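# Place an unpowered desk robot arm into a floor case

## Task

Move the small unpowered robot arm (its joints give way when pushed) from the desk into the open case on the floor. It must sit low enough that the lid could close, and it must end at rest. Do not let it drop more than a few centimetres. Release it and back the robot away at the end. The robot itself must not tip over or finish leaning.

## Robot and tools

Robot: TidyBot++, a four-caster mobile base (0.54 m long, 0.50 m wide, 0.38 m tall) carrying one seven-joint arm with a two-finger gripper. The shoulder sits 0.12 m ahead of the base centre and 0.68 m up. Segments: upper arm 0.42 m, forearm 0.31 m, hand 0.31 m to the hand point. Cameras: base_camera and wrist_camera (the latter looks along the hand). The arm starts folded with the hand pointing down, poking up to 0.08 m ahead of the base.

Frames: the base frame has its origin on the floor below the base centre, x forward, y left, z up, in metres. hand_pose is the point between the finger pads, in that frame. The hand's own z axis runs out along the fingers, and the fingers close along its y axis. The odometry frame is the base frame as it was at scene start. base_odometry only counts wheel rotation, so slip looks like travel. Heading is in radians, left positive, within -3.142 to 3.142. base_tilt is in degrees, forward and right positive.

Tool move: every key except cameras and blocking forms one action; parts of an action start together.
- base: an object of relative offsets from where the base is when the command begins. translate_m is metres forward (negative back), strafe_m is metres left (negative right), each -2 to 2; rotate_rad is radians counter-clockwise seen from above, -6.3 to 6.3. Translate and strafe together give a straight-line drive.
- joints: absolute targets by name. joint_1_rad to joint_7_rad in radians; gripper_pos 0 (open, about 85 mm gap) to 1 (closed). Ranges: joint_2_rad within ±2.249, joint_4_rad within ±2.579, joint_6_rad within ±2.099; joints 1, 3, 5, 7 are unlimited and take the shorter way round, so step under half a turn. joint_1_rad positive turns the arm clockwise from above (opposite to rotate_rad). joint_2_rad 0 is upper arm vertical, positive leans it forward. Done tolerances: ±0.039 for joints 1-4, ±0.095 for joints 5-7, ±0.03 for the gripper.
- target: one flat list of seven numbers, an absolute hand pose in the base frame: x, y, z in metres, then quaternion qw, qx, qy, qz, matching hand_pose. With target, joints may only carry gripper_pos.
- speeds: caps for this action only: translate_m and strafe_m 0.05 to 0.5 m/s (give one for a combined drive), rotate_rad 0.1 to 1.57 rad/s.
- cameras: list of base_camera, wrist_camera or all; [] for none; omitted means all.
- blocking: true or omitted waits until everything is still; false returns within about half a second while motion continues, and wait(0) reports it under "earlier move". A new move only overrides what it names.
A move with no action just reports state and images. Unknown keys make the call invalid; out-of-range values are refused.

wait(seconds 0-10, cameras) lets time pass without new commands. stop(cameras) brakes all your running motions; braked parts say "stopped" and keep holding. zoom_image(camera, region [x0,y0,x1,y1] in pixels, top-left origin, at most 504x504) enlarges part of the latest image. read_manual gives licence texts only. finished_scene(scene: the current scene number) ends the scene irreversibly; the result must hold without the robot.

Result lines: "move" is "done" or the worst status. base_status, joint_status and hand_status report done, moving, off_target, stopped, not_followed, contact_stop, time_out, torque_fault or limit_stop_at_motor_heat. hand_status is done within 10 mm and 2 degrees; off_target (commonly within 3 cm) is normal. hand_target is where the joints' targets would put the hand; to hold still, resend hand_target, not hand_pose. To correct, add (wanted minus hand_pose) to the last target's x, y, z. motor_effort is percent of each motor's maximum, positive toward higher angles, with the peak of the last action in brackets. A gripper reading off_target at 1 means something is held; done at 1 means empty. "joint command not followed" / "pose unreachable" mean a check withheld the arm; "ARM HIT" means a hard self or base collision. Motor temperatures list per arm joint; MOTOR HOT appears at 60 °C and an over-temperature fault at 75 °C lets the arm sink for 30-60 s. on_its_own lists what the robot did unprompted.

Any uncommanded stop (contact_stop, time_out, torque fault) or a refused call cancels later move, wait and finished_scene calls in the same reply.

Practical cautions: the arm does not avoid obstacles and keeps pushing into a desk; there is no check against hitting the base. Low, forward, close poses often miss or hit the base. A hand pointing down reaches at most about 0.94 m high, and only near the base. Held weight makes the arm sag; correct by offsetting, and never command a loaded joint to its current reading. When a carried object touches down, hand_pose nearly stops falling while effort changes only slightly, so lower in small steps and watch images. Closed fingertips extend about 20 mm past the hand point. Torque limits are 104.5 N m for joints 1-4 and 51.3 N m for joints 5-7. The robot can tip if the raised arm snags while driving, if it reaches far from folded over nearby furniture, or if a stretched arm swings sideways; backing off or retracting rights it. Avoid drops, releasing a moving object, slams, hard pushes and heavy squeezing of something still resting on a surface. The unpowered arm is floppy, so grip it where it stays together and lower it gently into the case. Loose objects may occasionally get nudged by the scene.

Each tool is called after "Emit:" by a JSON object that holds its "name" and its "arguments".

## Session

Emit:
{"name": "move", "arguments": {}}

Scene clock: 0.00 s.
Motor temperatures (°C): [31 31 29 35 40 37 51]
base_odometry: x=+0.000 y=+0.000 heading=+0.000
base_tilt: forward=+0.6 right=-0.1
base_status: not commanded
joint_positions: joint_1_rad=-0.028 joint_2_rad=-0.398 joint_3_rad=+3.133 joint_4_rad=-2.527 joint_5_rad=-0.008 joint_6_rad=-0.857 joint_7_rad=+1.531 gripper_pos=+0.000
joint_status: not commanded
motor_effort: joint_1_rad=+1 joint_2_rad=-1 joint_3_rad=+0 joint_4_rad=+15 joint_5_rad=+0 joint_6_rad=+2 joint_7_rad=-1
hand_pose: x=+0.2705 y=+0.0085 z=+0.5955 quat_wxyz=(-0.005, +0.997, -0.004, +0.078) (m; base frame)
hand_target: x=+0.2709 y=+0.0085 z=+0.5957 quat_wxyz=(-0.005, +0.997, -0.004, +0.078) (m; base frame)
hand_status: not commanded
pictures: base_camera, wrist_camera
Images, in order (width x height): base_camera 644x364, wrist_camera 644x476.

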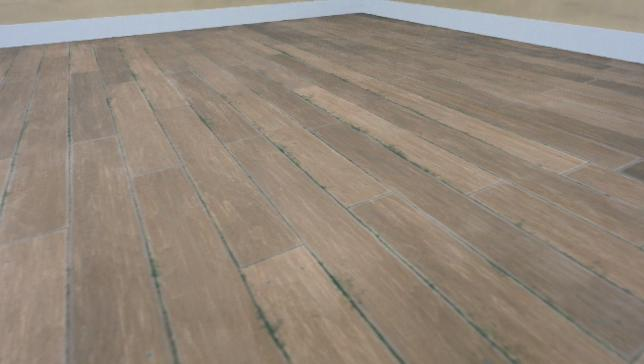

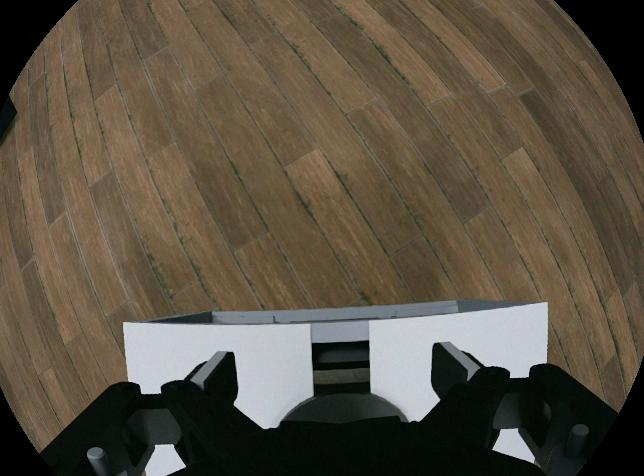

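Emit:
{"name": "move", "arguments": {"base": {"rotate_rad": 1.0}}}

Scene clock: 4.87 s.
Motor temperatures (°C): [31 31 29 35 40 37 51]
move: done
base_odometry: x=+0.000 y=+0.000 heading=+1.000
base_tilt: forward=+0.6 right=-0.1
base_status: done
joint_positions: joint_1_rad=-0.028 joint_2_rad=-0.398 joint_3_rad=+3.133 joint_4_rad=-2.527 joint_5_rad=-0.008 joint_6_rad=-0.857 joint_7_rad=+1.531 gripper_pos=+0.000
joint_status: not commanded
motor_effort: joint_1_rad=+1(1) joint_2_rad=-1(1) joint_3_rad=+1(2) joint_4_rad=+14(15) joint_5_rad=+0(1) joint_6_rad=+1(2) joint_7_rad=+0(1)
hand_pose: x=+0.2705 y=+0.0085 z=+0.5955 quat_wxyz=(-0.005, +0.997, -0.004, +0.078) (m; base frame)
hand_target: x=+0.2709 y=+0.0085 z=+0.5957 quat_wxyz=(-0.005, +0.997, -0.004, +0.078) (m; base frame)
hand_status: not commanded
pictures: base_camera, wrist_camera
Images, in order (width x height): base_camera 644x364, wrist_camera 644x476.

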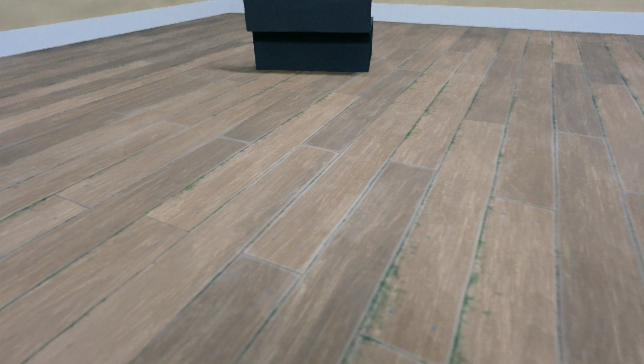

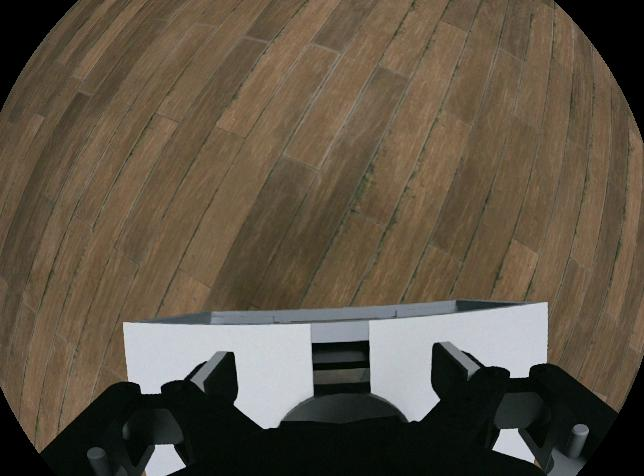

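Emit:
{"name": "move", "arguments": {"joints": {"joint_6_rad": 0.35}}}

Emit:
{"name": "zoom_image", "arguments": {"camera": "wrist_camera", "region": [100, 0, 544, 300]}}

Scene clock: 13.70 s.
Motor temperatures (°C): [31 31 28 35 40 37 51]
move: done
base_odometry: x=+0.000 y=+0.000 heading=+1.000
base_tilt: forward=+0.6 right=-0.1
base_status: not commanded
joint_positions: joint_1_rad=-0.028 joint_2_rad=-0.398 joint_3_rad=+3.133 joint_4_rad=-2.527 joint_5_rad=-0.008 joint_6_rad=+0.299 joint_7_rad=+1.531 gripper_pos=+0.000
joint_status: all done
motor_effort: joint_1_rad=+0(1) joint_2_rad=-5(6) joint_3_rad=+0(1) joint_4_rad=+19(20) joint_5_rad=+0(1) joint_6_rad=+8(9) joint_7_rad=+0(1)
hand_pose: x=+0.5230 y=+0.0155 z=+0.8233 quat_wxyz=(-0.023, +0.793, -0.004, +0.609) (m; base frame)
hand_target: x=+0.5268 y=+0.0156 z=+0.8389 quat_wxyz=(-0.024, +0.777, -0.004, +0.629) (m; base frame)
hand_status: not commanded
pictures: base_camera, wrist_camera
Images, in order (width x height): base_camera 644x364, wrist_camera 644x476.

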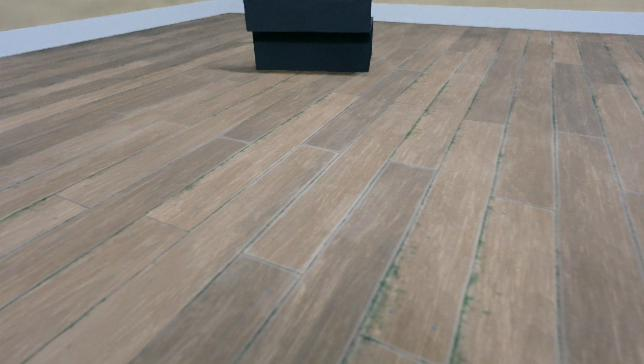

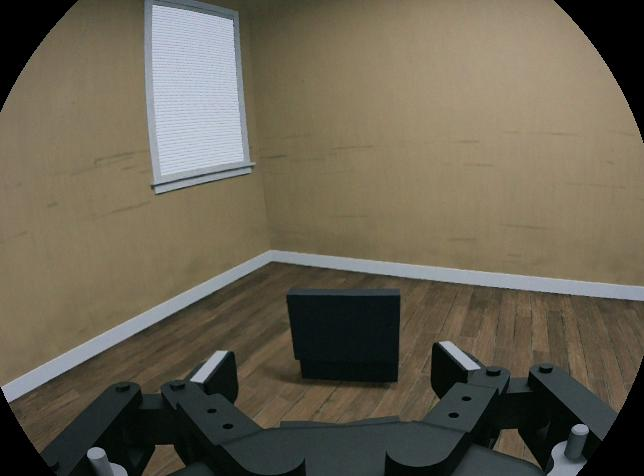

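Scaled by 1.135.

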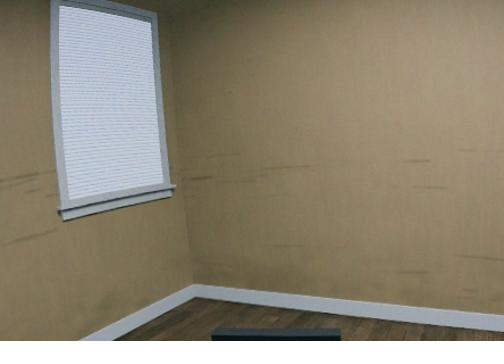

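Emit:
{"name": "move", "arguments": {"base": {"rotate_rad": 1.4}, "cameras": ["wrist_camera"]}}

Emit:
{"name": "move", "arguments": {"base": {"rotate_rad": 1.4}, "cameras": ["wrist_camera"]}}

Emit:
{"name": "move", "arguments": {"base": {"rotate_rad": 1.4}, "cameras": ["wrist_camera"]}}

Scene clock: 21.70 s.
Motor temperatures (°C): [31 31 28 35 40 37 51]
move: done
base_odometry: x=+0.000 y=+0.000 heading=+2.400
base_tilt: forward=+0.6 right=-0.1
base_status: done
joint_positions: joint_1_rad=-0.028 joint_2_rad=-0.398 joint_3_rad=+3.133 joint_4_rad=-2.527 joint_5_rad=-0.008 joint_6_rad=+0.300 joint_7_rad=+1.531 gripper_pos=+0.000
joint_status: not commanded
motor_effort: joint_1_rad=+1(2) joint_2_rad=-5(6) joint_3_rad=+1(2) joint_4_rad=+18(20) joint_5_rad=+0(1) joint_6_rad=+8(9) joint_7_rad=+0(1)
hand_pose: x=+0.5231 y=+0.0155 z=+0.8236 quat_wxyz=(-0.023, +0.792, -0.004, +0.610) (m; base frame)
hand_target: x=+0.5268 y=+0.0156 z=+0.8389 quat_wxyz=(-0.024, +0.777, -0.004, +0.629) (m; base frame)
hand_status: not commanded
pictures: wrist_camera
Images, in order (width x height): wrist_camera 644x476.

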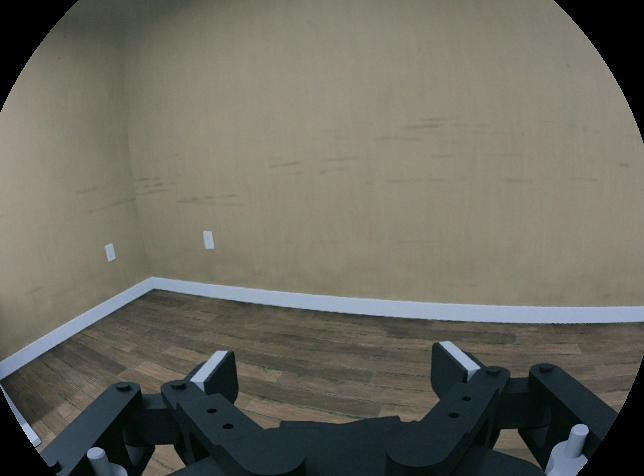

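Scene clock: 23.87 s.
Motor temperatures (°C): [31 31 28 35 40 37 51]
move: done
base_odometry: x=+0.000 y=+0.000 heading=-2.484
base_tilt: forward=+0.6 right=-0.1
base_status: done
joint_positions: joint_1_rad=-0.028 joint_2_rad=-0.398 joint_3_rad=+3.133 joint_4_rad=-2.527 joint_5_rad=-0.008 joint_6_rad=+0.301 joint_7_rad=+1.531 gripper_pos=+0.000
joint_status: not commanded
motor_effort: joint_1_rad=+0(2) joint_2_rad=-5(6) joint_3_rad=+1(2) joint_4_rad=+19(19) joint_5_rad=+0(1) joint_6_rad=+8(9) joint_7_rad=-1(1)
hand_pose: x=+0.5231 y=+0.0155 z=+0.8237 quat_wxyz=(-0.023, +0.792, -0.004, +0.610) (m; base frame)
hand_target: x=+0.5268 y=+0.0156 z=+0.8389 quat_wxyz=(-0.024, +0.777, -0.004, +0.629) (m; base frame)
hand_status: not commanded
pictures: wrist_camera
Images, in order (width x height): wrist_camera 644x476.

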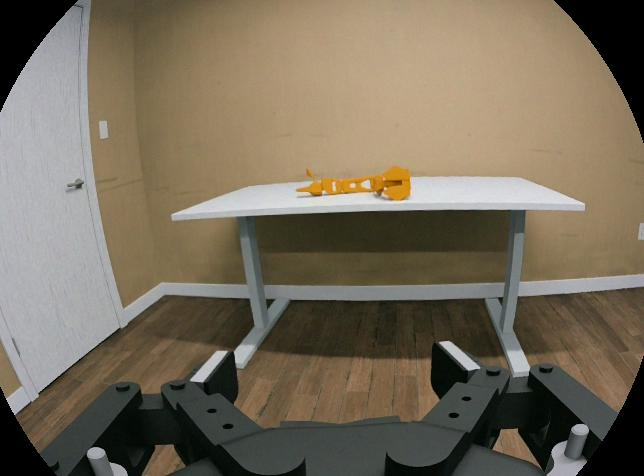

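Scene clock: 26.03 s.
Motor temperatures (°C): [31 31 28 35 40 37 51]
move: done
base_odometry: x=+0.000 y=+0.000 heading=-1.084
base_tilt: forward=+0.6 right=-0.1
base_status: done
joint_positions: joint_1_rad=-0.028 joint_2_rad=-0.398 joint_3_rad=+3.133 joint_4_rad=-2.527 joint_5_rad=-0.008 joint_6_rad=+0.301 joint_7_rad=+1.531 gripper_pos=+0.000
joint_status: not commanded
motor_effort: joint_1_rad=+0(2) joint_2_rad=-5(6) joint_3_rad=+0(2) joint_4_rad=+19(19) joint_5_rad=+0(1) joint_6_rad=+8(9) joint_7_rad=-1(1)
hand_pose: x=+0.5231 y=+0.0155 z=+0.8238 quat_wxyz=(-0.023, +0.792, -0.004, +0.610) (m; base frame)
hand_target: x=+0.5268 y=+0.0156 z=+0.8389 quat_wxyz=(-0.024, +0.777, -0.004, +0.629) (m; base frame)
hand_status: not commanded
pictures: wrist_camera
Images, in order (width x height): wrist_camera 644x476.

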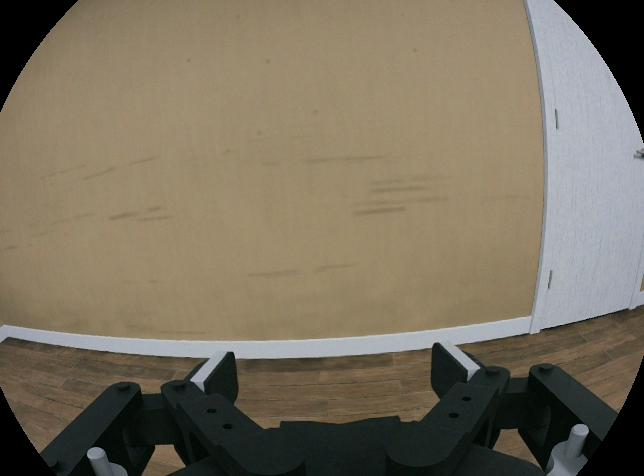

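Emit:
{"name": "move", "arguments": {"base": {"rotate_rad": -1.4}, "cameras": ["wrist_camera", "base_camera"]}}

Emit:
{"name": "zoom_image", "arguments": {"camera": "wrist_camera", "region": [270, 140, 440, 240]}}

Scene clock: 35.47 s.
Motor temperatures (°C): [31 31 28 35 40 37 51]
move: done
base_odometry: x=+0.000 y=+0.000 heading=-2.484
base_tilt: forward=+0.6 right=-0.1
base_status: done
joint_positions: joint_1_rad=-0.028 joint_2_rad=-0.398 joint_3_rad=+3.134 joint_4_rad=-2.527 joint_5_rad=-0.008 joint_6_rad=+0.301 joint_7_rad=+1.531 gripper_pos=+0.000
joint_status: not commanded
motor_effort: joint_1_rad=+1(2) joint_2_rad=-5(6) joint_3_rad=+0(2) joint_4_rad=+19(20) joint_5_rad=+0(1) joint_6_rad=+9(9) joint_7_rad=+0(1)
hand_pose: x=+0.5232 y=+0.0155 z=+0.8238 quat_wxyz=(-0.023, +0.792, -0.004, +0.610) (m; base frame)
hand_target: x=+0.5268 y=+0.0156 z=+0.8389 quat_wxyz=(-0.024, +0.777, -0.004, +0.629) (m; base frame)
hand_status: not commanded
pictures: base_camera, wrist_camera
Images, in order (width x height): base_camera 644x364, wrist_camera 644x476.

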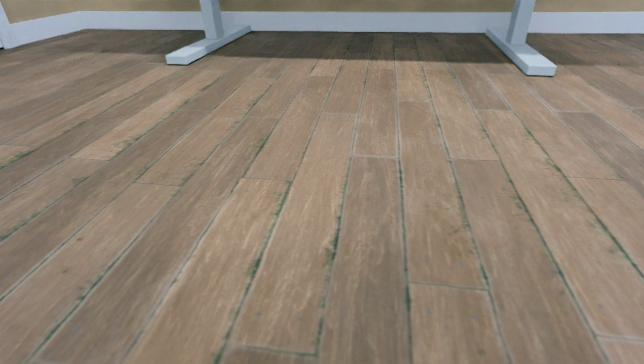

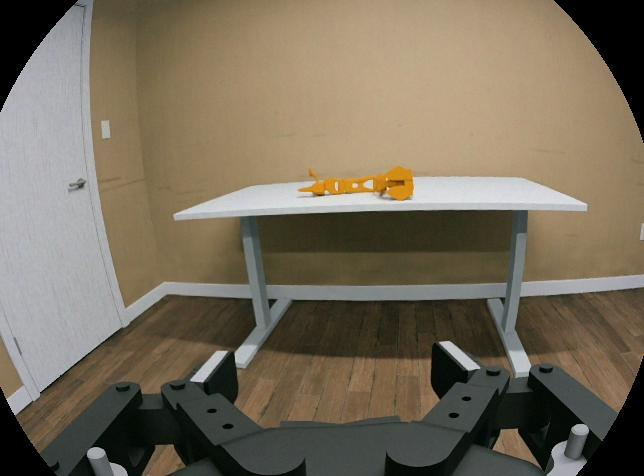

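Scaled by 2.965.

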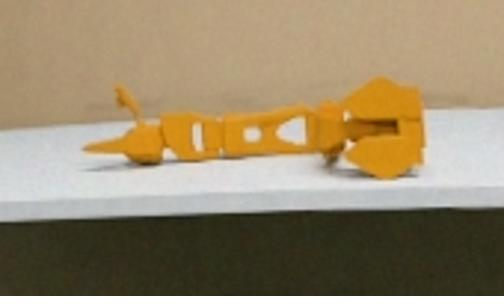

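Emit:
{"name": "move", "arguments": {"base": {"rotate_rad": -2.799}, "cameras": ["wrist_camera", "base_camera"]}}

Emit:
{"name": "move", "arguments": {"base": {"translate_m": 0.4}, "cameras": ["wrist_camera", "base_camera"]}}

Scene clock: 57.30 s.
Motor temperatures (°C): [31 31 28 35 40 37 50]
move: done
base_odometry: x=+0.000 y=+0.000 heading=+1.001
base_tilt: forward=+0.6 right=-0.1
base_status: done
joint_positions: joint_1_rad=-0.028 joint_2_rad=-0.398 joint_3_rad=+3.134 joint_4_rad=-2.527 joint_5_rad=-0.008 joint_6_rad=+0.301 joint_7_rad=+1.531 gripper_pos=+0.000
joint_status: not commanded
motor_effort: joint_1_rad=+1(2) joint_2_rad=-5(7) joint_3_rad=+1(2) joint_4_rad=+19(20) joint_5_rad=+0(1) joint_6_rad=+8(9) joint_7_rad=-1(1)
hand_pose: x=+0.5232 y=+0.0155 z=+0.8239 quat_wxyz=(-0.023, +0.792, -0.004, +0.610) (m; base frame)
hand_target: x=+0.5268 y=+0.0156 z=+0.8389 quat_wxyz=(-0.024, +0.777, -0.004, +0.629) (m; base frame)
hand_status: not commanded
pictures: base_camera, wrist_camera
Images, in order (width x height): base_camera 644x364, wrist_camera 644x476.

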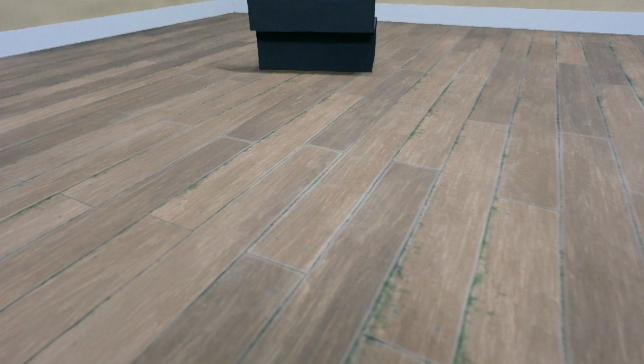

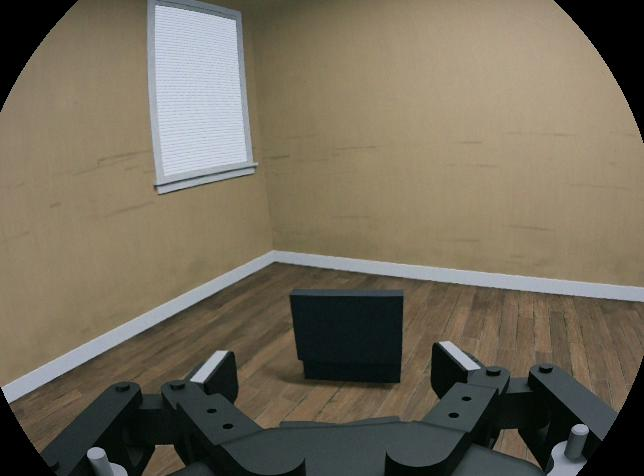

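Scene clock: 59.33 s.
Motor temperatures (°C): [31 31 28 35 40 37 50]
move: done
base_odometry: x=+0.216 y=+0.337 heading=+1.000
base_tilt: forward=+0.6 right=-0.1
base_status: done
joint_positions: joint_1_rad=-0.028 joint_2_rad=-0.392 joint_3_rad=+3.134 joint_4_rad=-2.527 joint_5_rad=-0.008 joint_6_rad=+0.303 joint_7_rad=+1.531 gripper_pos=+0.000
joint_status: not commanded
motor_effort: joint_1_rad=+1(1) joint_2_rad=-5(8) joint_3_rad=+1(1) joint_4_rad=+19(20) joint_5_rad=+0(1) joint_6_rad=+9(9) joint_7_rad=-1(1)
hand_pose: x=+0.5242 y=+0.0155 z=+0.8219 quat_wxyz=(-0.023, +0.793, -0.004, +0.608) (m; base frame)
hand_target: x=+0.5268 y=+0.0156 z=+0.8389 quat_wxyz=(-0.024, +0.777, -0.004, +0.629) (m; base frame)
hand_status: not commanded
pictures: base_camera, wrist_camera
Images, in order (width x height): base_camera 644x364, wrist_camera 644x476.

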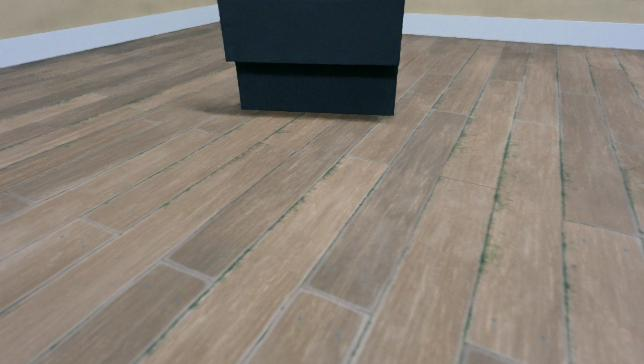

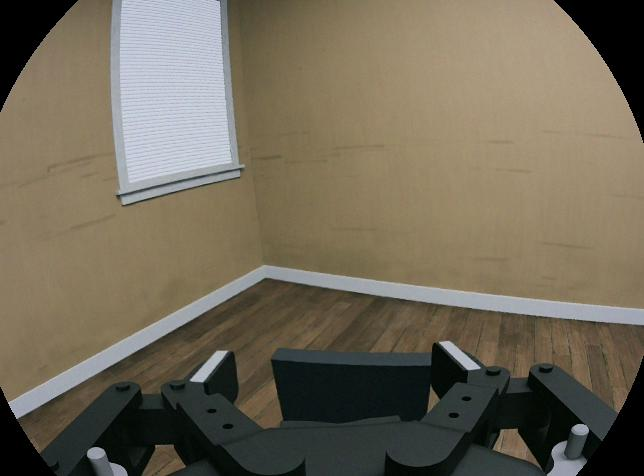

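Emit:
{"name": "move", "arguments": {"base": {"translate_m": 0.9, "strafe_m": -1.0, "rotate_rad": 1.0}, "cameras": ["wrist_camera", "base_camera"]}}

Scene clock: 97.07 s.
Motor temperatures (°C): [31 31 28 35 40 38 50]
move: done
base_odometry: x=+1.544 y=+0.554 heading=+2.001
base_tilt: forward=+0.6 right=-0.1
base_status: done
joint_positions: joint_1_rad=-0.028 joint_2_rad=-0.392 joint_3_rad=+3.134 joint_4_rad=-2.527 joint_5_rad=-0.008 joint_6_rad=+0.303 joint_7_rad=+1.531 gripper_pos=+0.000
joint_status: not commanded
motor_effort: joint_1_rad=+0(2) joint_2_rad=-6(6) joint_3_rad=+1(2) joint_4_rad=+19(20) joint_5_rad=+0(1) joint_6_rad=+8(9) joint_7_rad=-1(1)
hand_pose: x=+0.5242 y=+0.0155 z=+0.8221 quat_wxyz=(-0.023, +0.793, -0.004, +0.609) (m; base frame)
hand_target: x=+0.5268 y=+0.0156 z=+0.8389 quat_wxyz=(-0.024, +0.777, -0.004, +0.629) (m; base frame)
hand_status: not commanded
pictures: base_camera, wrist_camera
Images, in order (width x height): base_camera 644x364, wrist_camera 644x476.

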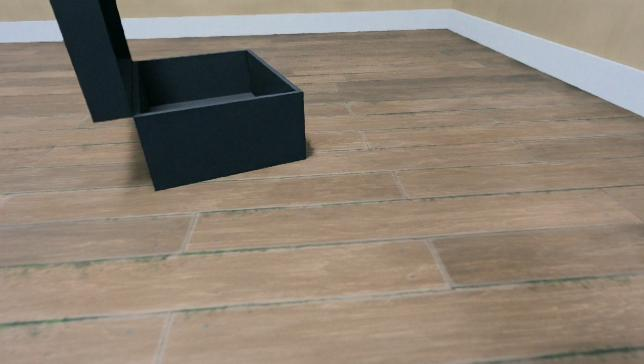

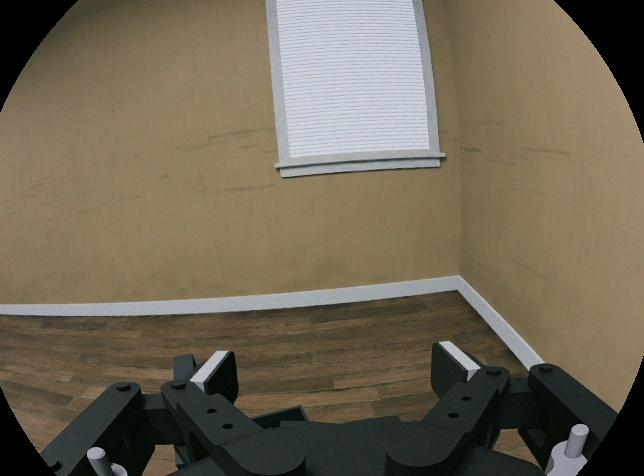

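Emit:
{"name": "move", "arguments": {"base": {"translate_m": 0.14, "strafe_m": 1.63, "rotate_rad": 1.68}, "cameras": ["wrist_camera", "base_camera"]}}

Scene clock: 138.23 s.
Motor temperatures (°C): [31 31 28 35 40 38 50]
move: done
base_odometry: x=+0.004 y=+0.002 heading=-2.602
base_tilt: forward=+0.6 right=-0.1
base_status: done
joint_positions: joint_1_rad=-0.028 joint_2_rad=-0.394 joint_3_rad=+3.134 joint_4_rad=-2.527 joint_5_rad=-0.008 joint_6_rad=+0.304 joint_7_rad=+1.531 gripper_pos=+0.000
joint_status: not commanded
motor_effort: joint_1_rad=+0(2) joint_2_rad=-5(7) joint_3_rad=+0(2) joint_4_rad=+19(20) joint_5_rad=+0(1) joint_6_rad=+8(9) joint_7_rad=+0(1)
hand_pose: x=+0.5239 y=+0.0152 z=+0.8231 quat_wxyz=(-0.023, +0.792, -0.005, +0.610) (m; base frame)
hand_target: x=+0.5268 y=+0.0156 z=+0.8389 quat_wxyz=(-0.024, +0.777, -0.004, +0.629) (m; base frame)
hand_status: not commanded
pictures: base_camera, wrist_camera
Images, in order (width x height): base_camera 644x364, wrist_camera 644x476.

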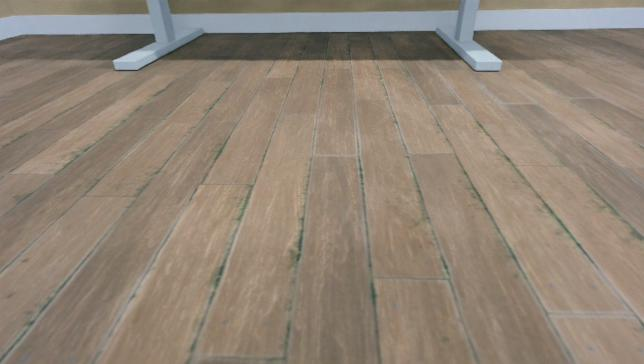

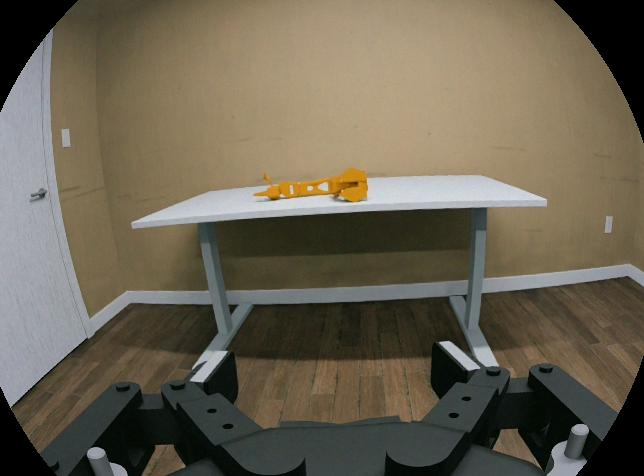

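Emit:
{"name": "move", "arguments": {"base": {"translate_m": 0.55, "strafe_m": 0.05}, "cameras": ["wrist_camera", "base_camera"]}}

Emit:
{"name": "zoom_image", "arguments": {"camera": "wrist_camera", "region": [200, 120, 460, 280]}}

Scene clock: 147.73 s.
Motor temperatures (°C): [31 31 28 35 40 38 50]
move: done
base_odometry: x=-0.443 y=-0.324 heading=-2.602
base_tilt: forward=+0.6 right=-0.1
base_status: done
joint_positions: joint_1_rad=-0.028 joint_2_rad=-0.391 joint_3_rad=+3.134 joint_4_rad=-2.527 joint_5_rad=-0.008 joint_6_rad=+0.305 joint_7_rad=+1.531 gripper_pos=+0.000
joint_status: not commanded
motor_effort: joint_1_rad=+0(1) joint_2_rad=-5(8) joint_3_rad=+0(1) joint_4_rad=+18(20) joint_5_rad=+0(1) joint_6_rad=+8(9) joint_7_rad=-1(1)
hand_pose: x=+0.5245 y=+0.0152 z=+0.8219 quat_wxyz=(-0.023, +0.793, -0.005, +0.609) (m; base frame)
hand_target: x=+0.5268 y=+0.0156 z=+0.8389 quat_wxyz=(-0.024, +0.777, -0.004, +0.629) (m; base frame)
hand_status: not commanded
pictures: base_camera, wrist_camera
Images, in order (width x height): base_camera 644x364, wrist_camera 644x476.

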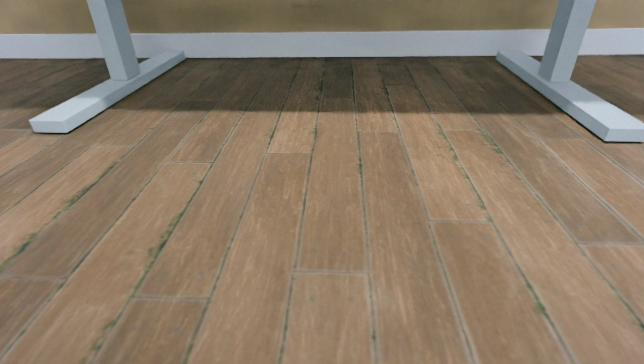

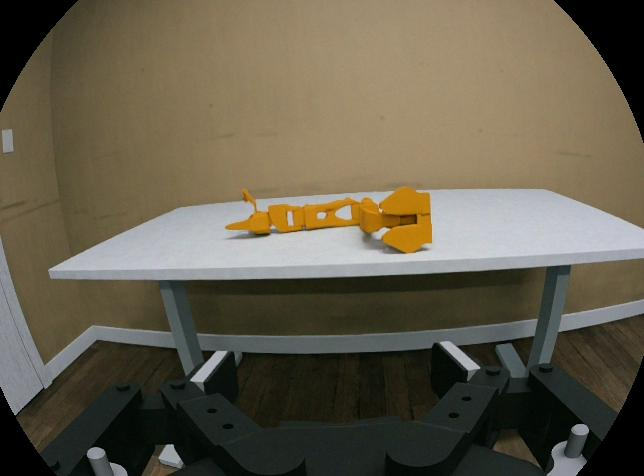

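Scaled by 1.938.

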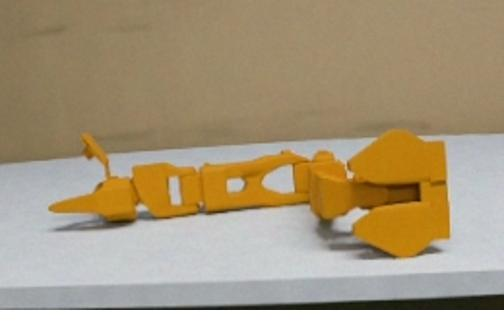

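Emit:
{"name": "move", "arguments": {"joints": {"joint_1_rad": 0.0, "joint_2_rad": 0.0, "joint_3_rad": 3.14, "joint_4_rad": -1.3, "joint_5_rad": 0.0, "joint_6_rad": -1.0, "joint_7_rad": 1.57}, "cameras": ["wrist_camera"]}}

Emit:
{"name": "zoom_image", "arguments": {"camera": "wrist_camera", "region": [150, 60, 500, 320]}}

Scene clock: 162.87 s.
Motor temperatures (°C): [31 31 28 35 40 38 50]
move: done
base_odometry: x=-0.443 y=-0.324 heading=-2.602
base_tilt: forward=+0.6 right=-0.1
base_status: not commanded
joint_positions: joint_1_rad=-0.028 joint_2_rad=-0.009 joint_3_rad=+3.134 joint_4_rad=-1.332 joint_5_rad=-0.008 joint_6_rad=-0.962 joint_7_rad=+1.531 gripper_pos=+0.000
joint_status: all done
motor_effort: joint_1_rad=+0(2) joint_2_rad=-21(22) joint_3_rad=+0(2) joint_4_rad=+20(22) joint_5_rad=+0(1) joint_6_rad=+7(10) joint_7_rad=-1(2)
hand_pose: x=+0.6547 y=+0.0226 z=+0.9761 quat_wxyz=(-0.020, +0.909, -0.002, +0.415) (m; base frame)
hand_target: x=+0.6540 y=+0.0022 z=+0.9793 quat_wxyz=(+0.000, +0.913, +0.000, +0.408) (m; base frame)
hand_status: not commanded
pictures: wrist_camera
Images, in order (width x height): wrist_camera 644x476.

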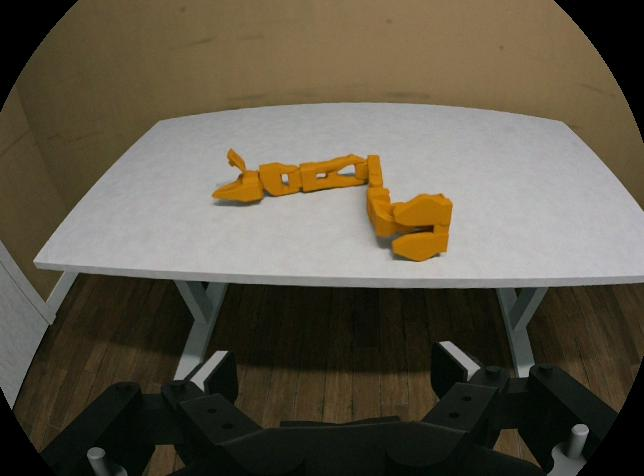

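Scaled by 1.440.

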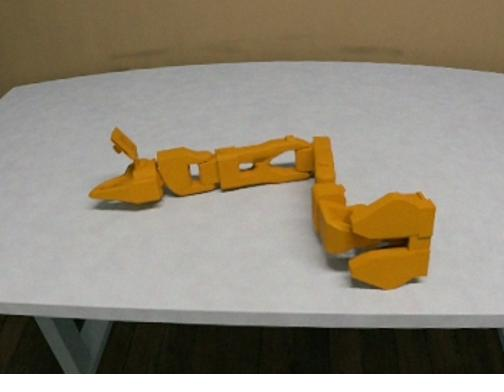

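Emit:
{"name": "move", "arguments": {"base": {"translate_m": 0.4}, "joints": {"joint_2_rad": -0.1, "joint_4_rad": -1.3, "joint_6_rad": -1.5}, "cameras": ["wrist_camera"]}}

Emit:
{"name": "zoom_image", "arguments": {"camera": "wrist_camera", "region": [100, 60, 544, 380]}}

Scene clock: 245.23 s.
Motor temperatures (°C): [31 31 28 35 40 37 50]
move: done
base_odometry: x=-0.786 y=-0.529 heading=-2.602
base_tilt: forward=+0.6 right=-0.1
base_status: done
joint_positions: joint_1_rad=-0.028 joint_2_rad=-0.088 joint_3_rad=+3.134 joint_4_rad=-1.327 joint_5_rad=-0.008 joint_6_rad=-1.461 joint_7_rad=+1.531 gripper_pos=+0.000
joint_status: all done
motor_effort: joint_1_rad=+1(2) joint_2_rad=-16(21) joint_3_rad=+0(1) joint_4_rad=+18(20) joint_5_rad=+0(1) joint_6_rad=+4(7) joint_7_rad=-1(1)
hand_pose: x=+0.5117 y=+0.0179 z=+0.9222 quat_wxyz=(-0.012, +0.976, -0.002, +0.219) (m; base frame)
hand_target: x=+0.5030 y=+0.0020 z=+0.9330 quat_wxyz=(+0.000, +0.976, +0.000, +0.219) (m; base frame)
hand_status: not commanded
pictures: wrist_camera
Images, in order (width x height): wrist_camera 644x476.

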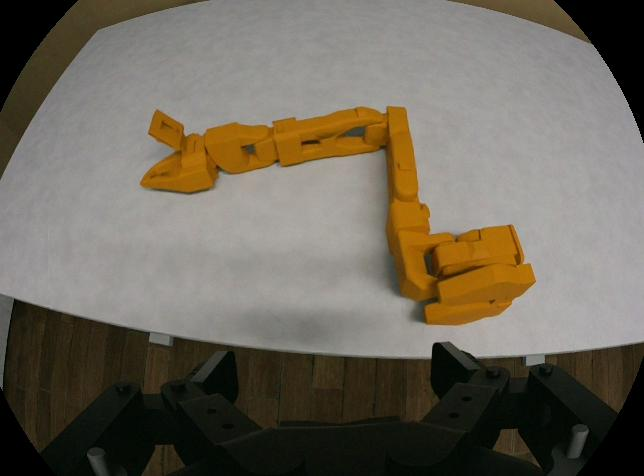

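Scaled by 1.135.

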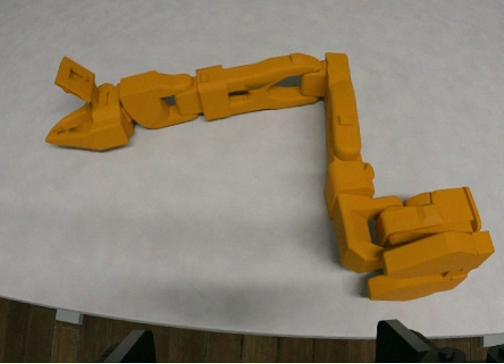

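Emit:
{"name": "zoom_image", "arguments": {"camera": "wrist_camera", "region": [340, 90, 560, 340]}}

Emit:
{"name": "move", "arguments": {"base": {"translate_m": 0.13, "strafe_m": -0.06}, "joints": {"joint_1_rad": 0.0, "joint_2_rad": -0.35, "joint_4_rad": -1.6, "joint_6_rad": -1.2, "joint_7_rad": 1.57}, "cameras": ["wrist_camera"]}}

Scaled by 2.016.

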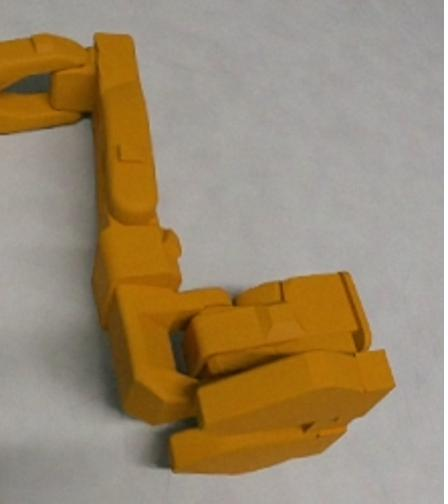

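Scene clock: 317.07 s.
Motor temperatures (°C): [31 31 27 35 40 37 50]
move: done
base_odometry: x=-0.928 y=-0.545 heading=-2.601
base_tilt: forward=+0.6 right=-0.1
base_status: done
joint_positions: joint_1_rad=-0.026 joint_2_rad=-0.335 joint_3_rad=+3.134 joint_4_rad=-1.577 joint_5_rad=-0.008 joint_6_rad=-1.249 joint_7_rad=+1.531 gripper_pos=+0.000
joint_status: all done
motor_effort: joint_1_rad=+1(2) joint_2_rad=-7(16) joint_3_rad=+0(2) joint_4_rad=+18(20) joint_5_rad=+0(1) joint_6_rad=+5(6) joint_7_rad=-1(2)
hand_pose: x=+0.4662 y=+0.0159 z=+0.9327 quat_wxyz=(-0.015, +0.948, -0.003, +0.319) (m; base frame)
hand_target: x=+0.4716 y=+0.0020 z=+0.9364 quat_wxyz=(+0.000, +0.941, +0.000, +0.339) (m; base frame)
hand_status: not commanded
pictures: wrist_camera
Images, in order (width x height): wrist_camera 644x476.

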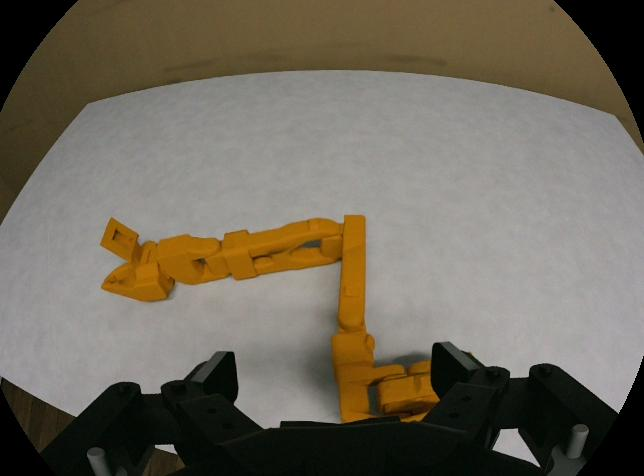

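Emit:
{"name": "move", "arguments": {"target": [0.585, -0.01, 0.87, 0.0, 1.0, 0.0, 0.0], "cameras": ["wrist_camera"]}}

Scene clock: 336.90 s.
Motor temperatures (°C): [31 31 27 34 40 37 50]
move: off_target
base_odometry: x=-0.928 y=-0.545 heading=-2.601
base_tilt: forward=+0.6 right=-0.1
base_status: not commanded
joint_positions: joint_1_rad=-0.026 joint_2_rad=+0.429 joint_3_rad=+3.166 joint_4_rad=-0.798 joint_5_rad=-0.008 joint_6_rad=-1.905 joint_7_rad=+1.553 gripper_pos=+0.000
joint_status: not commanded
motor_effort: joint_1_rad=+0(1) joint_2_rad=-33(35) joint_3_rad=-1(1) joint_4_rad=+16(19) joint_5_rad=+0(1) joint_6_rad=+0(6) joint_7_rad=+0(1)
hand_pose: x=+0.5929 y=+0.0074 z=+0.8589 quat_wxyz=(+0.001, +1.000, -0.005, +0.004) (m; base frame)
hand_target: x=+0.5850 y=-0.0100 z=+0.8700 quat_wxyz=(+0.000, +1.000, +0.000, +0.000) (m; base frame)
hand_status: off_target (0.022 m and 0.8 deg from the pose sent, 0.137 m and 37.2 deg at the start)
pictures: wrist_camera
Images, in order (width x height): wrist_camera 644x476.

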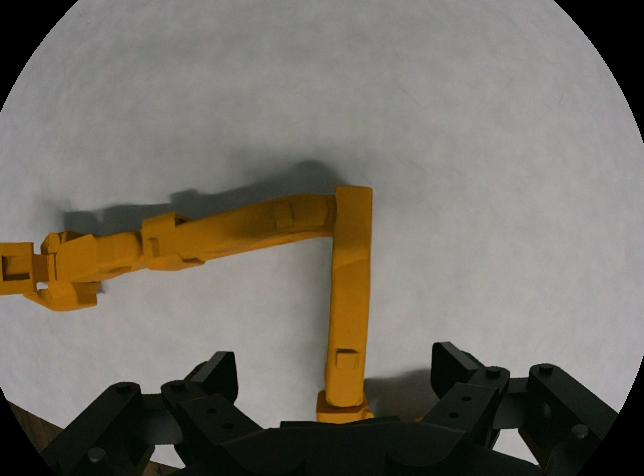

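Emit:
{"name": "move", "arguments": {"target": [0.565, -0.023, 0.815, 0.0, 1.0, 0.0, 0.0], "cameras": ["wrist_camera"]}}

Scene clock: 352.00 s.
Motor temperatures (°C): [31 31 27 34 40 37 50]
move: off_target
base_odometry: x=-0.928 y=-0.545 heading=-2.601
base_tilt: forward=+0.6 right=-0.1
base_status: not commanded
joint_positions: joint_1_rad=-0.003 joint_2_rad=+0.351 joint_3_rad=+3.167 joint_4_rad=-1.073 joint_5_rad=-0.008 joint_6_rad=-1.763 joint_7_rad=+1.583 gripper_pos=+0.000
joint_status: not commanded
motor_effort: joint_1_rad=+1(1) joint_2_rad=-31(33) joint_3_rad=+0(1) joint_4_rad=+16(17) joint_5_rad=+0(1) joint_6_rad=-1(2) joint_7_rad=+0(1)
hand_pose: x=+0.5609 y=-0.0043 z=+0.8118 quat_wxyz=(+0.000, +1.000, -0.004, -0.023) (m; base frame)
hand_target: x=+0.5650 y=-0.0230 z=+0.8150 quat_wxyz=(+0.000, +1.000, +0.000, +0.000) (m; base frame)
hand_status: off_target (0.019 m and 2.6 deg from the pose sent, 0.060 m and 0.8 deg at the start)
pictures: wrist_camera
Images, in order (width x height): wrist_camera 644x476.

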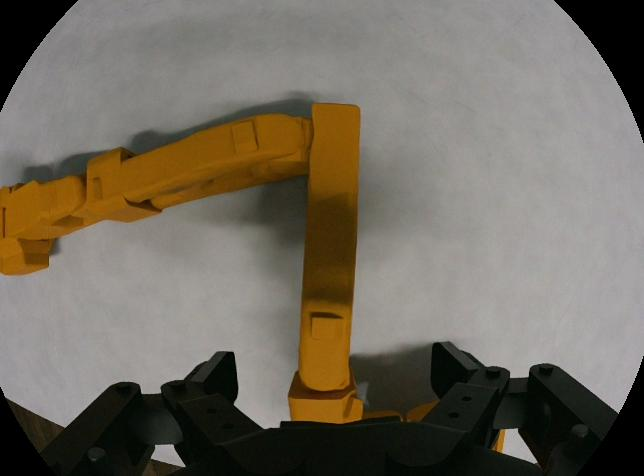

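Emit:
{"name": "move", "arguments": {"target": [0.564, -0.020, 0.757, 0.0, 1.0, 0.0, 0.0], "cameras": ["wrist_camera"]}}

Scene clock: 362.77 s.
Motor temperatures (°C): [31 31 27 34 39 37 50]
move: off_target
base_odometry: x=-0.928 y=-0.545 heading=-2.601
base_tilt: forward=+0.6 right=-0.1
base_status: not commanded
joint_positions: joint_1_rad=-0.003 joint_2_rad=+0.339 joint_3_rad=+3.167 joint_4_rad=-1.275 joint_5_rad=-0.008 joint_6_rad=-1.575 joint_7_rad=+1.584 gripper_pos=+0.000
joint_status: not commanded
motor_effort: joint_1_rad=+0(1) joint_2_rad=-30(32) joint_3_rad=+0(1) joint_4_rad=+15(17) joint_5_rad=+0(1) joint_6_rad=+0(2) joint_7_rad=-1(1)
hand_pose: x=+0.5588 y=-0.0048 z=+0.7542 quat_wxyz=(+0.000, +1.000, -0.004, -0.023) (m; base frame)
hand_target: x=+0.5640 y=-0.0200 z=+0.7569 quat_wxyz=(+0.000, +1.000, +0.000, +0.000) (m; base frame)
hand_status: off_target (0.016 m and 2.7 deg from the pose sent, 0.057 m and 2.6 deg at the start)
pictures: wrist_camera
Images, in order (width x height): wrist_camera 644x476.

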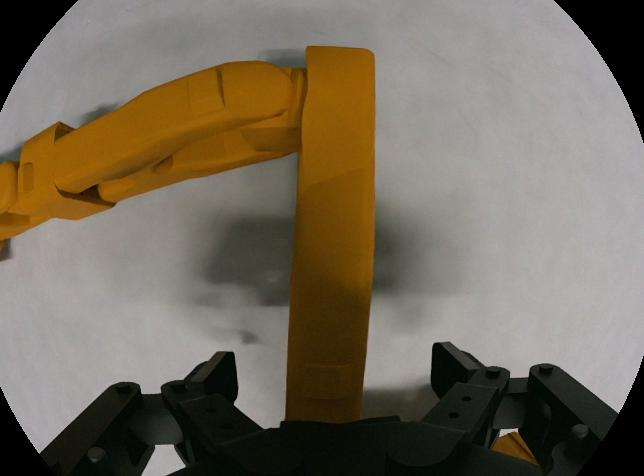

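Emit:
{"name": "move", "arguments": {"target": [0.566, -0.017, 0.749, 0.0, 1.0, 0.0, 0.0], "joints": {"gripper_pos": 0.5}, "cameras": ["wrist_camera"]}}

Scene clock: 373.57 s.
Motor temperatures (°C): [31 31 27 34 39 37 50]
move: off_target
base_odometry: x=-0.928 y=-0.545 heading=-2.601
base_tilt: forward=+0.6 right=-0.1
base_status: not commanded
joint_positions: joint_1_rad=-0.003 joint_2_rad=+0.339 joint_3_rad=+3.167 joint_4_rad=-1.293 joint_5_rad=-0.008 joint_6_rad=-1.545 joint_7_rad=+1.584 gripper_pos=+0.500
joint_status: all done
motor_effort: joint_1_rad=+0(1) joint_2_rad=-30(31) joint_3_rad=+0(1) joint_4_rad=+15(17) joint_5_rad=+0(1) joint_6_rad=-1(1) joint_7_rad=+0(1)
hand_pose: x=+0.5620 y=-0.0049 z=+0.7484 quat_wxyz=(+0.000, +1.000, -0.004, -0.017) (m; base frame)
hand_target: x=+0.5660 y=-0.0170 z=+0.7490 quat_wxyz=(+0.000, +1.000, +0.000, +0.000) (m; base frame)
hand_status: off_target (0.013 m and 2.1 deg from the pose sent, 0.015 m and 2.7 deg at the start)
pictures: wrist_camera
Images, in order (width x height): wrist_camera 644x476.

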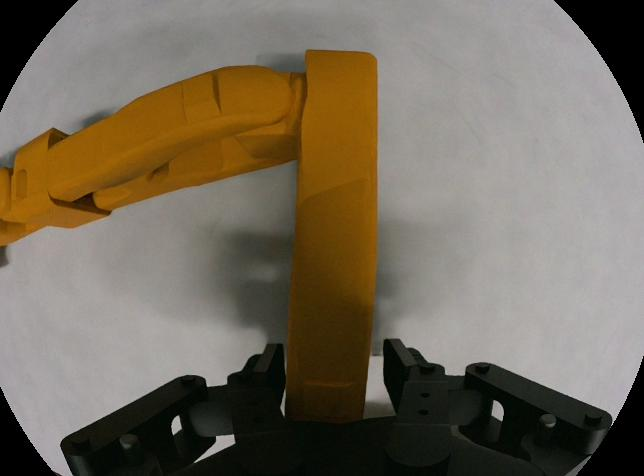

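Emit:
{"name": "move", "arguments": {"joints": {"gripper_pos": 0.72}, "cameras": ["wrist_camera"]}}

Scene clock: 382.40 s.
Motor temperatures (°C): [31 31 27 34 39 37 50]
move: done
base_odometry: x=-0.928 y=-0.545 heading=-2.601
base_tilt: forward=+0.6 right=-0.1
base_status: not commanded
joint_positions: joint_1_rad=-0.002 joint_2_rad=+0.338 joint_3_rad=+3.168 joint_4_rad=-1.293 joint_5_rad=-0.008 joint_6_rad=-1.544 joint_7_rad=+1.584 gripper_pos=+0.716
joint_status: all done
motor_effort: joint_1_rad=+0(2) joint_2_rad=-30(31) joint_3_rad=-1(1) joint_4_rad=+15(16) joint_5_rad=-2(2) joint_6_rad=-1(2) joint_7_rad=+0(1)
hand_pose: x=+0.5623 y=-0.0053 z=+0.7486 quat_wxyz=(+0.000, +1.000, -0.005, -0.017) (m; base frame)
hand_target: x=+0.5660 y=-0.0170 z=+0.7490 quat_wxyz=(+0.000, +1.000, +0.000, +0.000) (m; base frame)
hand_status: not commanded
pictures: wrist_camera
Images, in order (width x height): wrist_camera 644x476.

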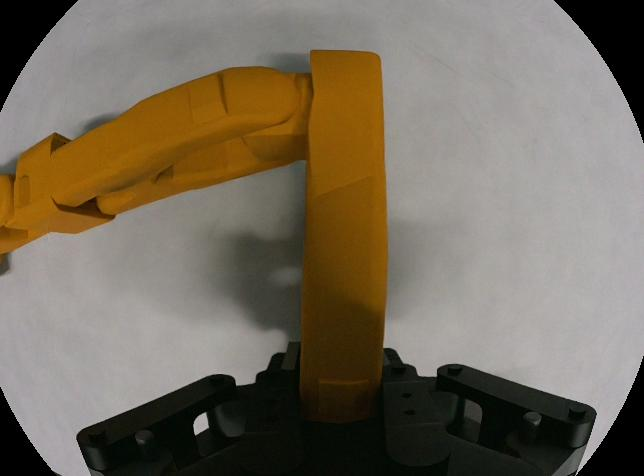

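Emit:
{"name": "move", "arguments": {"joints": {"gripper_pos": 0.85}, "cameras": []}}

Emit:
{"name": "move", "arguments": {"target": [0.566, -0.020, 0.785, 0.0, 1.0, 0.0, 0.0], "joints": {"gripper_pos": 1.0}, "cameras": ["wrist_camera"]}}

Scene clock: 388.13 s.
Motor temperatures (°C): [31 31 27 34 39 37 50]
move: off_target
base_odometry: x=-0.928 y=-0.545 heading=-2.601
base_tilt: forward=+0.6 right=-0.1
base_status: not commanded
joint_positions: joint_1_rad=-0.002 joint_2_rad=+0.337 joint_3_rad=+3.168 joint_4_rad=-1.293 joint_5_rad=-0.008 joint_6_rad=-1.541 joint_7_rad=+1.584 gripper_pos=+0.748
joint_status: gripper_pos off_target (ended at +0.748, target +0.850)
motor_effort: joint_1_rad=+1(2) joint_2_rad=-30(31) joint_3_rad=+0(2) joint_4_rad=+16(17) joint_5_rad=-1(2) joint_6_rad=+0(2) joint_7_rad=+0(1)
hand_pose: x=+0.5628 y=-0.0056 z=+0.7490 quat_wxyz=(+0.000, +1.000, -0.005, -0.015) (m; base frame)
hand_target: x=+0.5660 y=-0.0170 z=+0.7490 quat_wxyz=(+0.000, +1.000, +0.000, +0.000) (m; base frame)
hand_status: not commanded
pictures: none
No camera images: "cameras" was empty.

Scene clock: 389.10 s.
Motor temperatures (°C): [31 31 27 34 39 37 50]
move: off_target
base_odometry: x=-0.928 y=-0.545 heading=-2.601
base_tilt: forward=+0.6 right=-0.1
base_status: not commanded
joint_positions: joint_1_rad=-0.002 joint_2_rad=+0.354 joint_3_rad=+3.168 joint_4_rad=-1.250 joint_5_rad=-0.008 joint_6_rad=-1.584 joint_7_rad=+1.584 gripper_pos=+0.748
joint_status: gripper_pos off_target (ended at +0.748, target +1.000)
motor_effort: joint_1_rad=+0(2) joint_2_rad=-37(37) joint_3_rad=-1(1) joint_4_rad=+19(20) joint_5_rad=-1(2) joint_6_rad=+0(2) joint_7_rad=+0(1)
hand_pose: x=+0.5651 y=-0.0056 z=+0.7552 quat_wxyz=(+0.000, +1.000, -0.005, -0.023) (m; base frame)
hand_target: x=+0.5660 y=-0.0200 z=+0.7850 quat_wxyz=(+0.000, +1.000, +0.000, +0.000) (m; base frame)
hand_status: off_target (0.033 m and 2.7 deg from the pose sent, 0.039 m and 1.8 deg at the start)
pictures: wrist_camera
Images, in order (width x height): wrist_camera 644x476.

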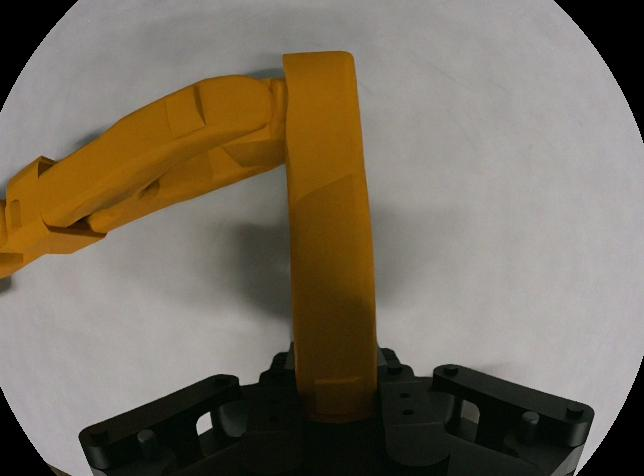

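Emit:
{"name": "move", "arguments": {"target": [0.560, -0.020, 0.82, 0.0, 1.0, 0.0, 0.0], "cameras": ["wrist_camera"]}}

Scene clock: 394.03 s.
Motor temperatures (°C): [31 31 27 34 39 37 50]
move: off_target
base_odometry: x=-0.928 y=-0.545 heading=-2.601
base_tilt: forward=+0.6 right=-0.1
base_status: not commanded
joint_positions: joint_1_rad=-0.002 joint_2_rad=+0.353 joint_3_rad=+3.169 joint_4_rad=-1.144 joint_5_rad=-0.008 joint_6_rad=-1.685 joint_7_rad=+1.584 gripper_pos=+0.748
joint_status: not commanded
motor_effort: joint_1_rad=+0(1) joint_2_rad=-36(38) joint_3_rad=+0(1) joint_4_rad=+20(21) joint_5_rad=-1(2) joint_6_rad=-1(2) joint_7_rad=+0(1)
hand_pose: x=+0.5658 y=-0.0053 z=+0.7888 quat_wxyz=(+0.000, +1.000, -0.005, -0.020) (m; base frame)
hand_target: x=+0.5600 y=-0.0200 z=+0.8200 quat_wxyz=(+0.000, +1.000, +0.000, +0.000) (m; base frame)
hand_status: off_target (0.035 m and 2.3 deg from the pose sent, 0.067 m and 2.7 deg at the start)
pictures: wrist_camera
Images, in order (width x height): wrist_camera 644x476.

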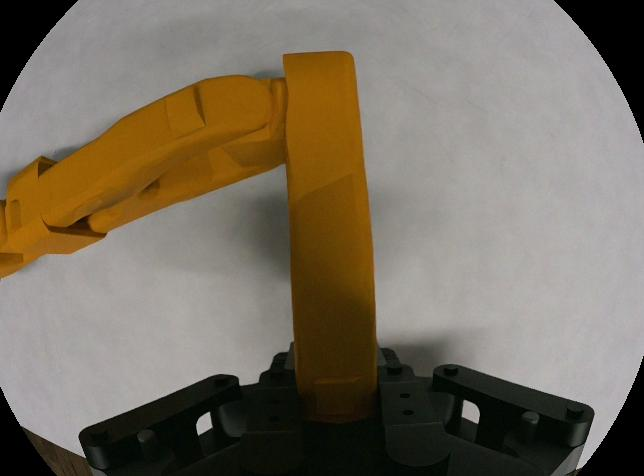

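Emit:
{"name": "move", "arguments": {"target": [0.50, -0.020, 0.88, 0.0, 1.0, 0.0, 0.0], "cameras": ["wrist_camera"]}}

Scene clock: 399.77 s.
Motor temperatures (°C): [31 31 27 34 39 37 50]
move: off_target
base_odometry: x=-0.928 y=-0.545 heading=-2.601
base_tilt: forward=+0.6 right=-0.1
base_status: not commanded
joint_positions: joint_1_rad=-0.002 joint_2_rad=+0.226 joint_3_rad=+3.173 joint_4_rad=-1.107 joint_5_rad=-0.008 joint_6_rad=-1.841 joint_7_rad=+1.584 gripper_pos=+0.748
joint_status: not commanded
motor_effort: joint_1_rad=+0(1) joint_2_rad=-30(39) joint_3_rad=+0(1) joint_4_rad=+20(21) joint_5_rad=-1(2) joint_6_rad=-1(2) joint_7_rad=-1(1)
hand_pose: x=+0.5090 y=-0.0061 z=+0.8550 quat_wxyz=(-0.001, +1.000, -0.007, -0.016) (m; base frame)
hand_target: x=+0.5000 y=-0.0200 z=+0.8800 quat_wxyz=(+0.000, +1.000, +0.000, +0.000) (m; base frame)
hand_status: off_target (0.030 m and 2.0 deg from the pose sent, 0.113 m and 2.3 deg at the start)
pictures: wrist_camera
Images, in order (width x height): wrist_camera 644x476.

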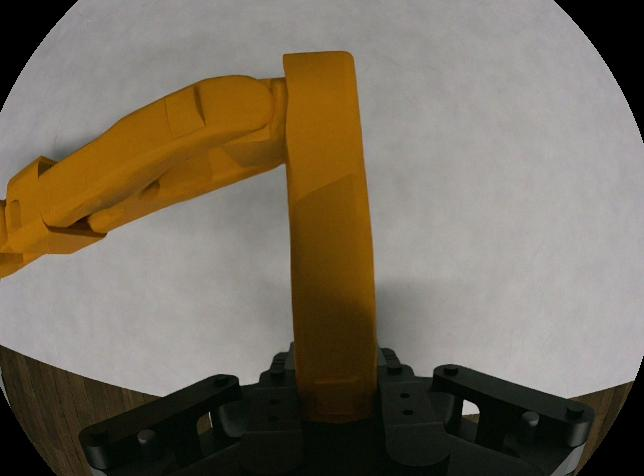

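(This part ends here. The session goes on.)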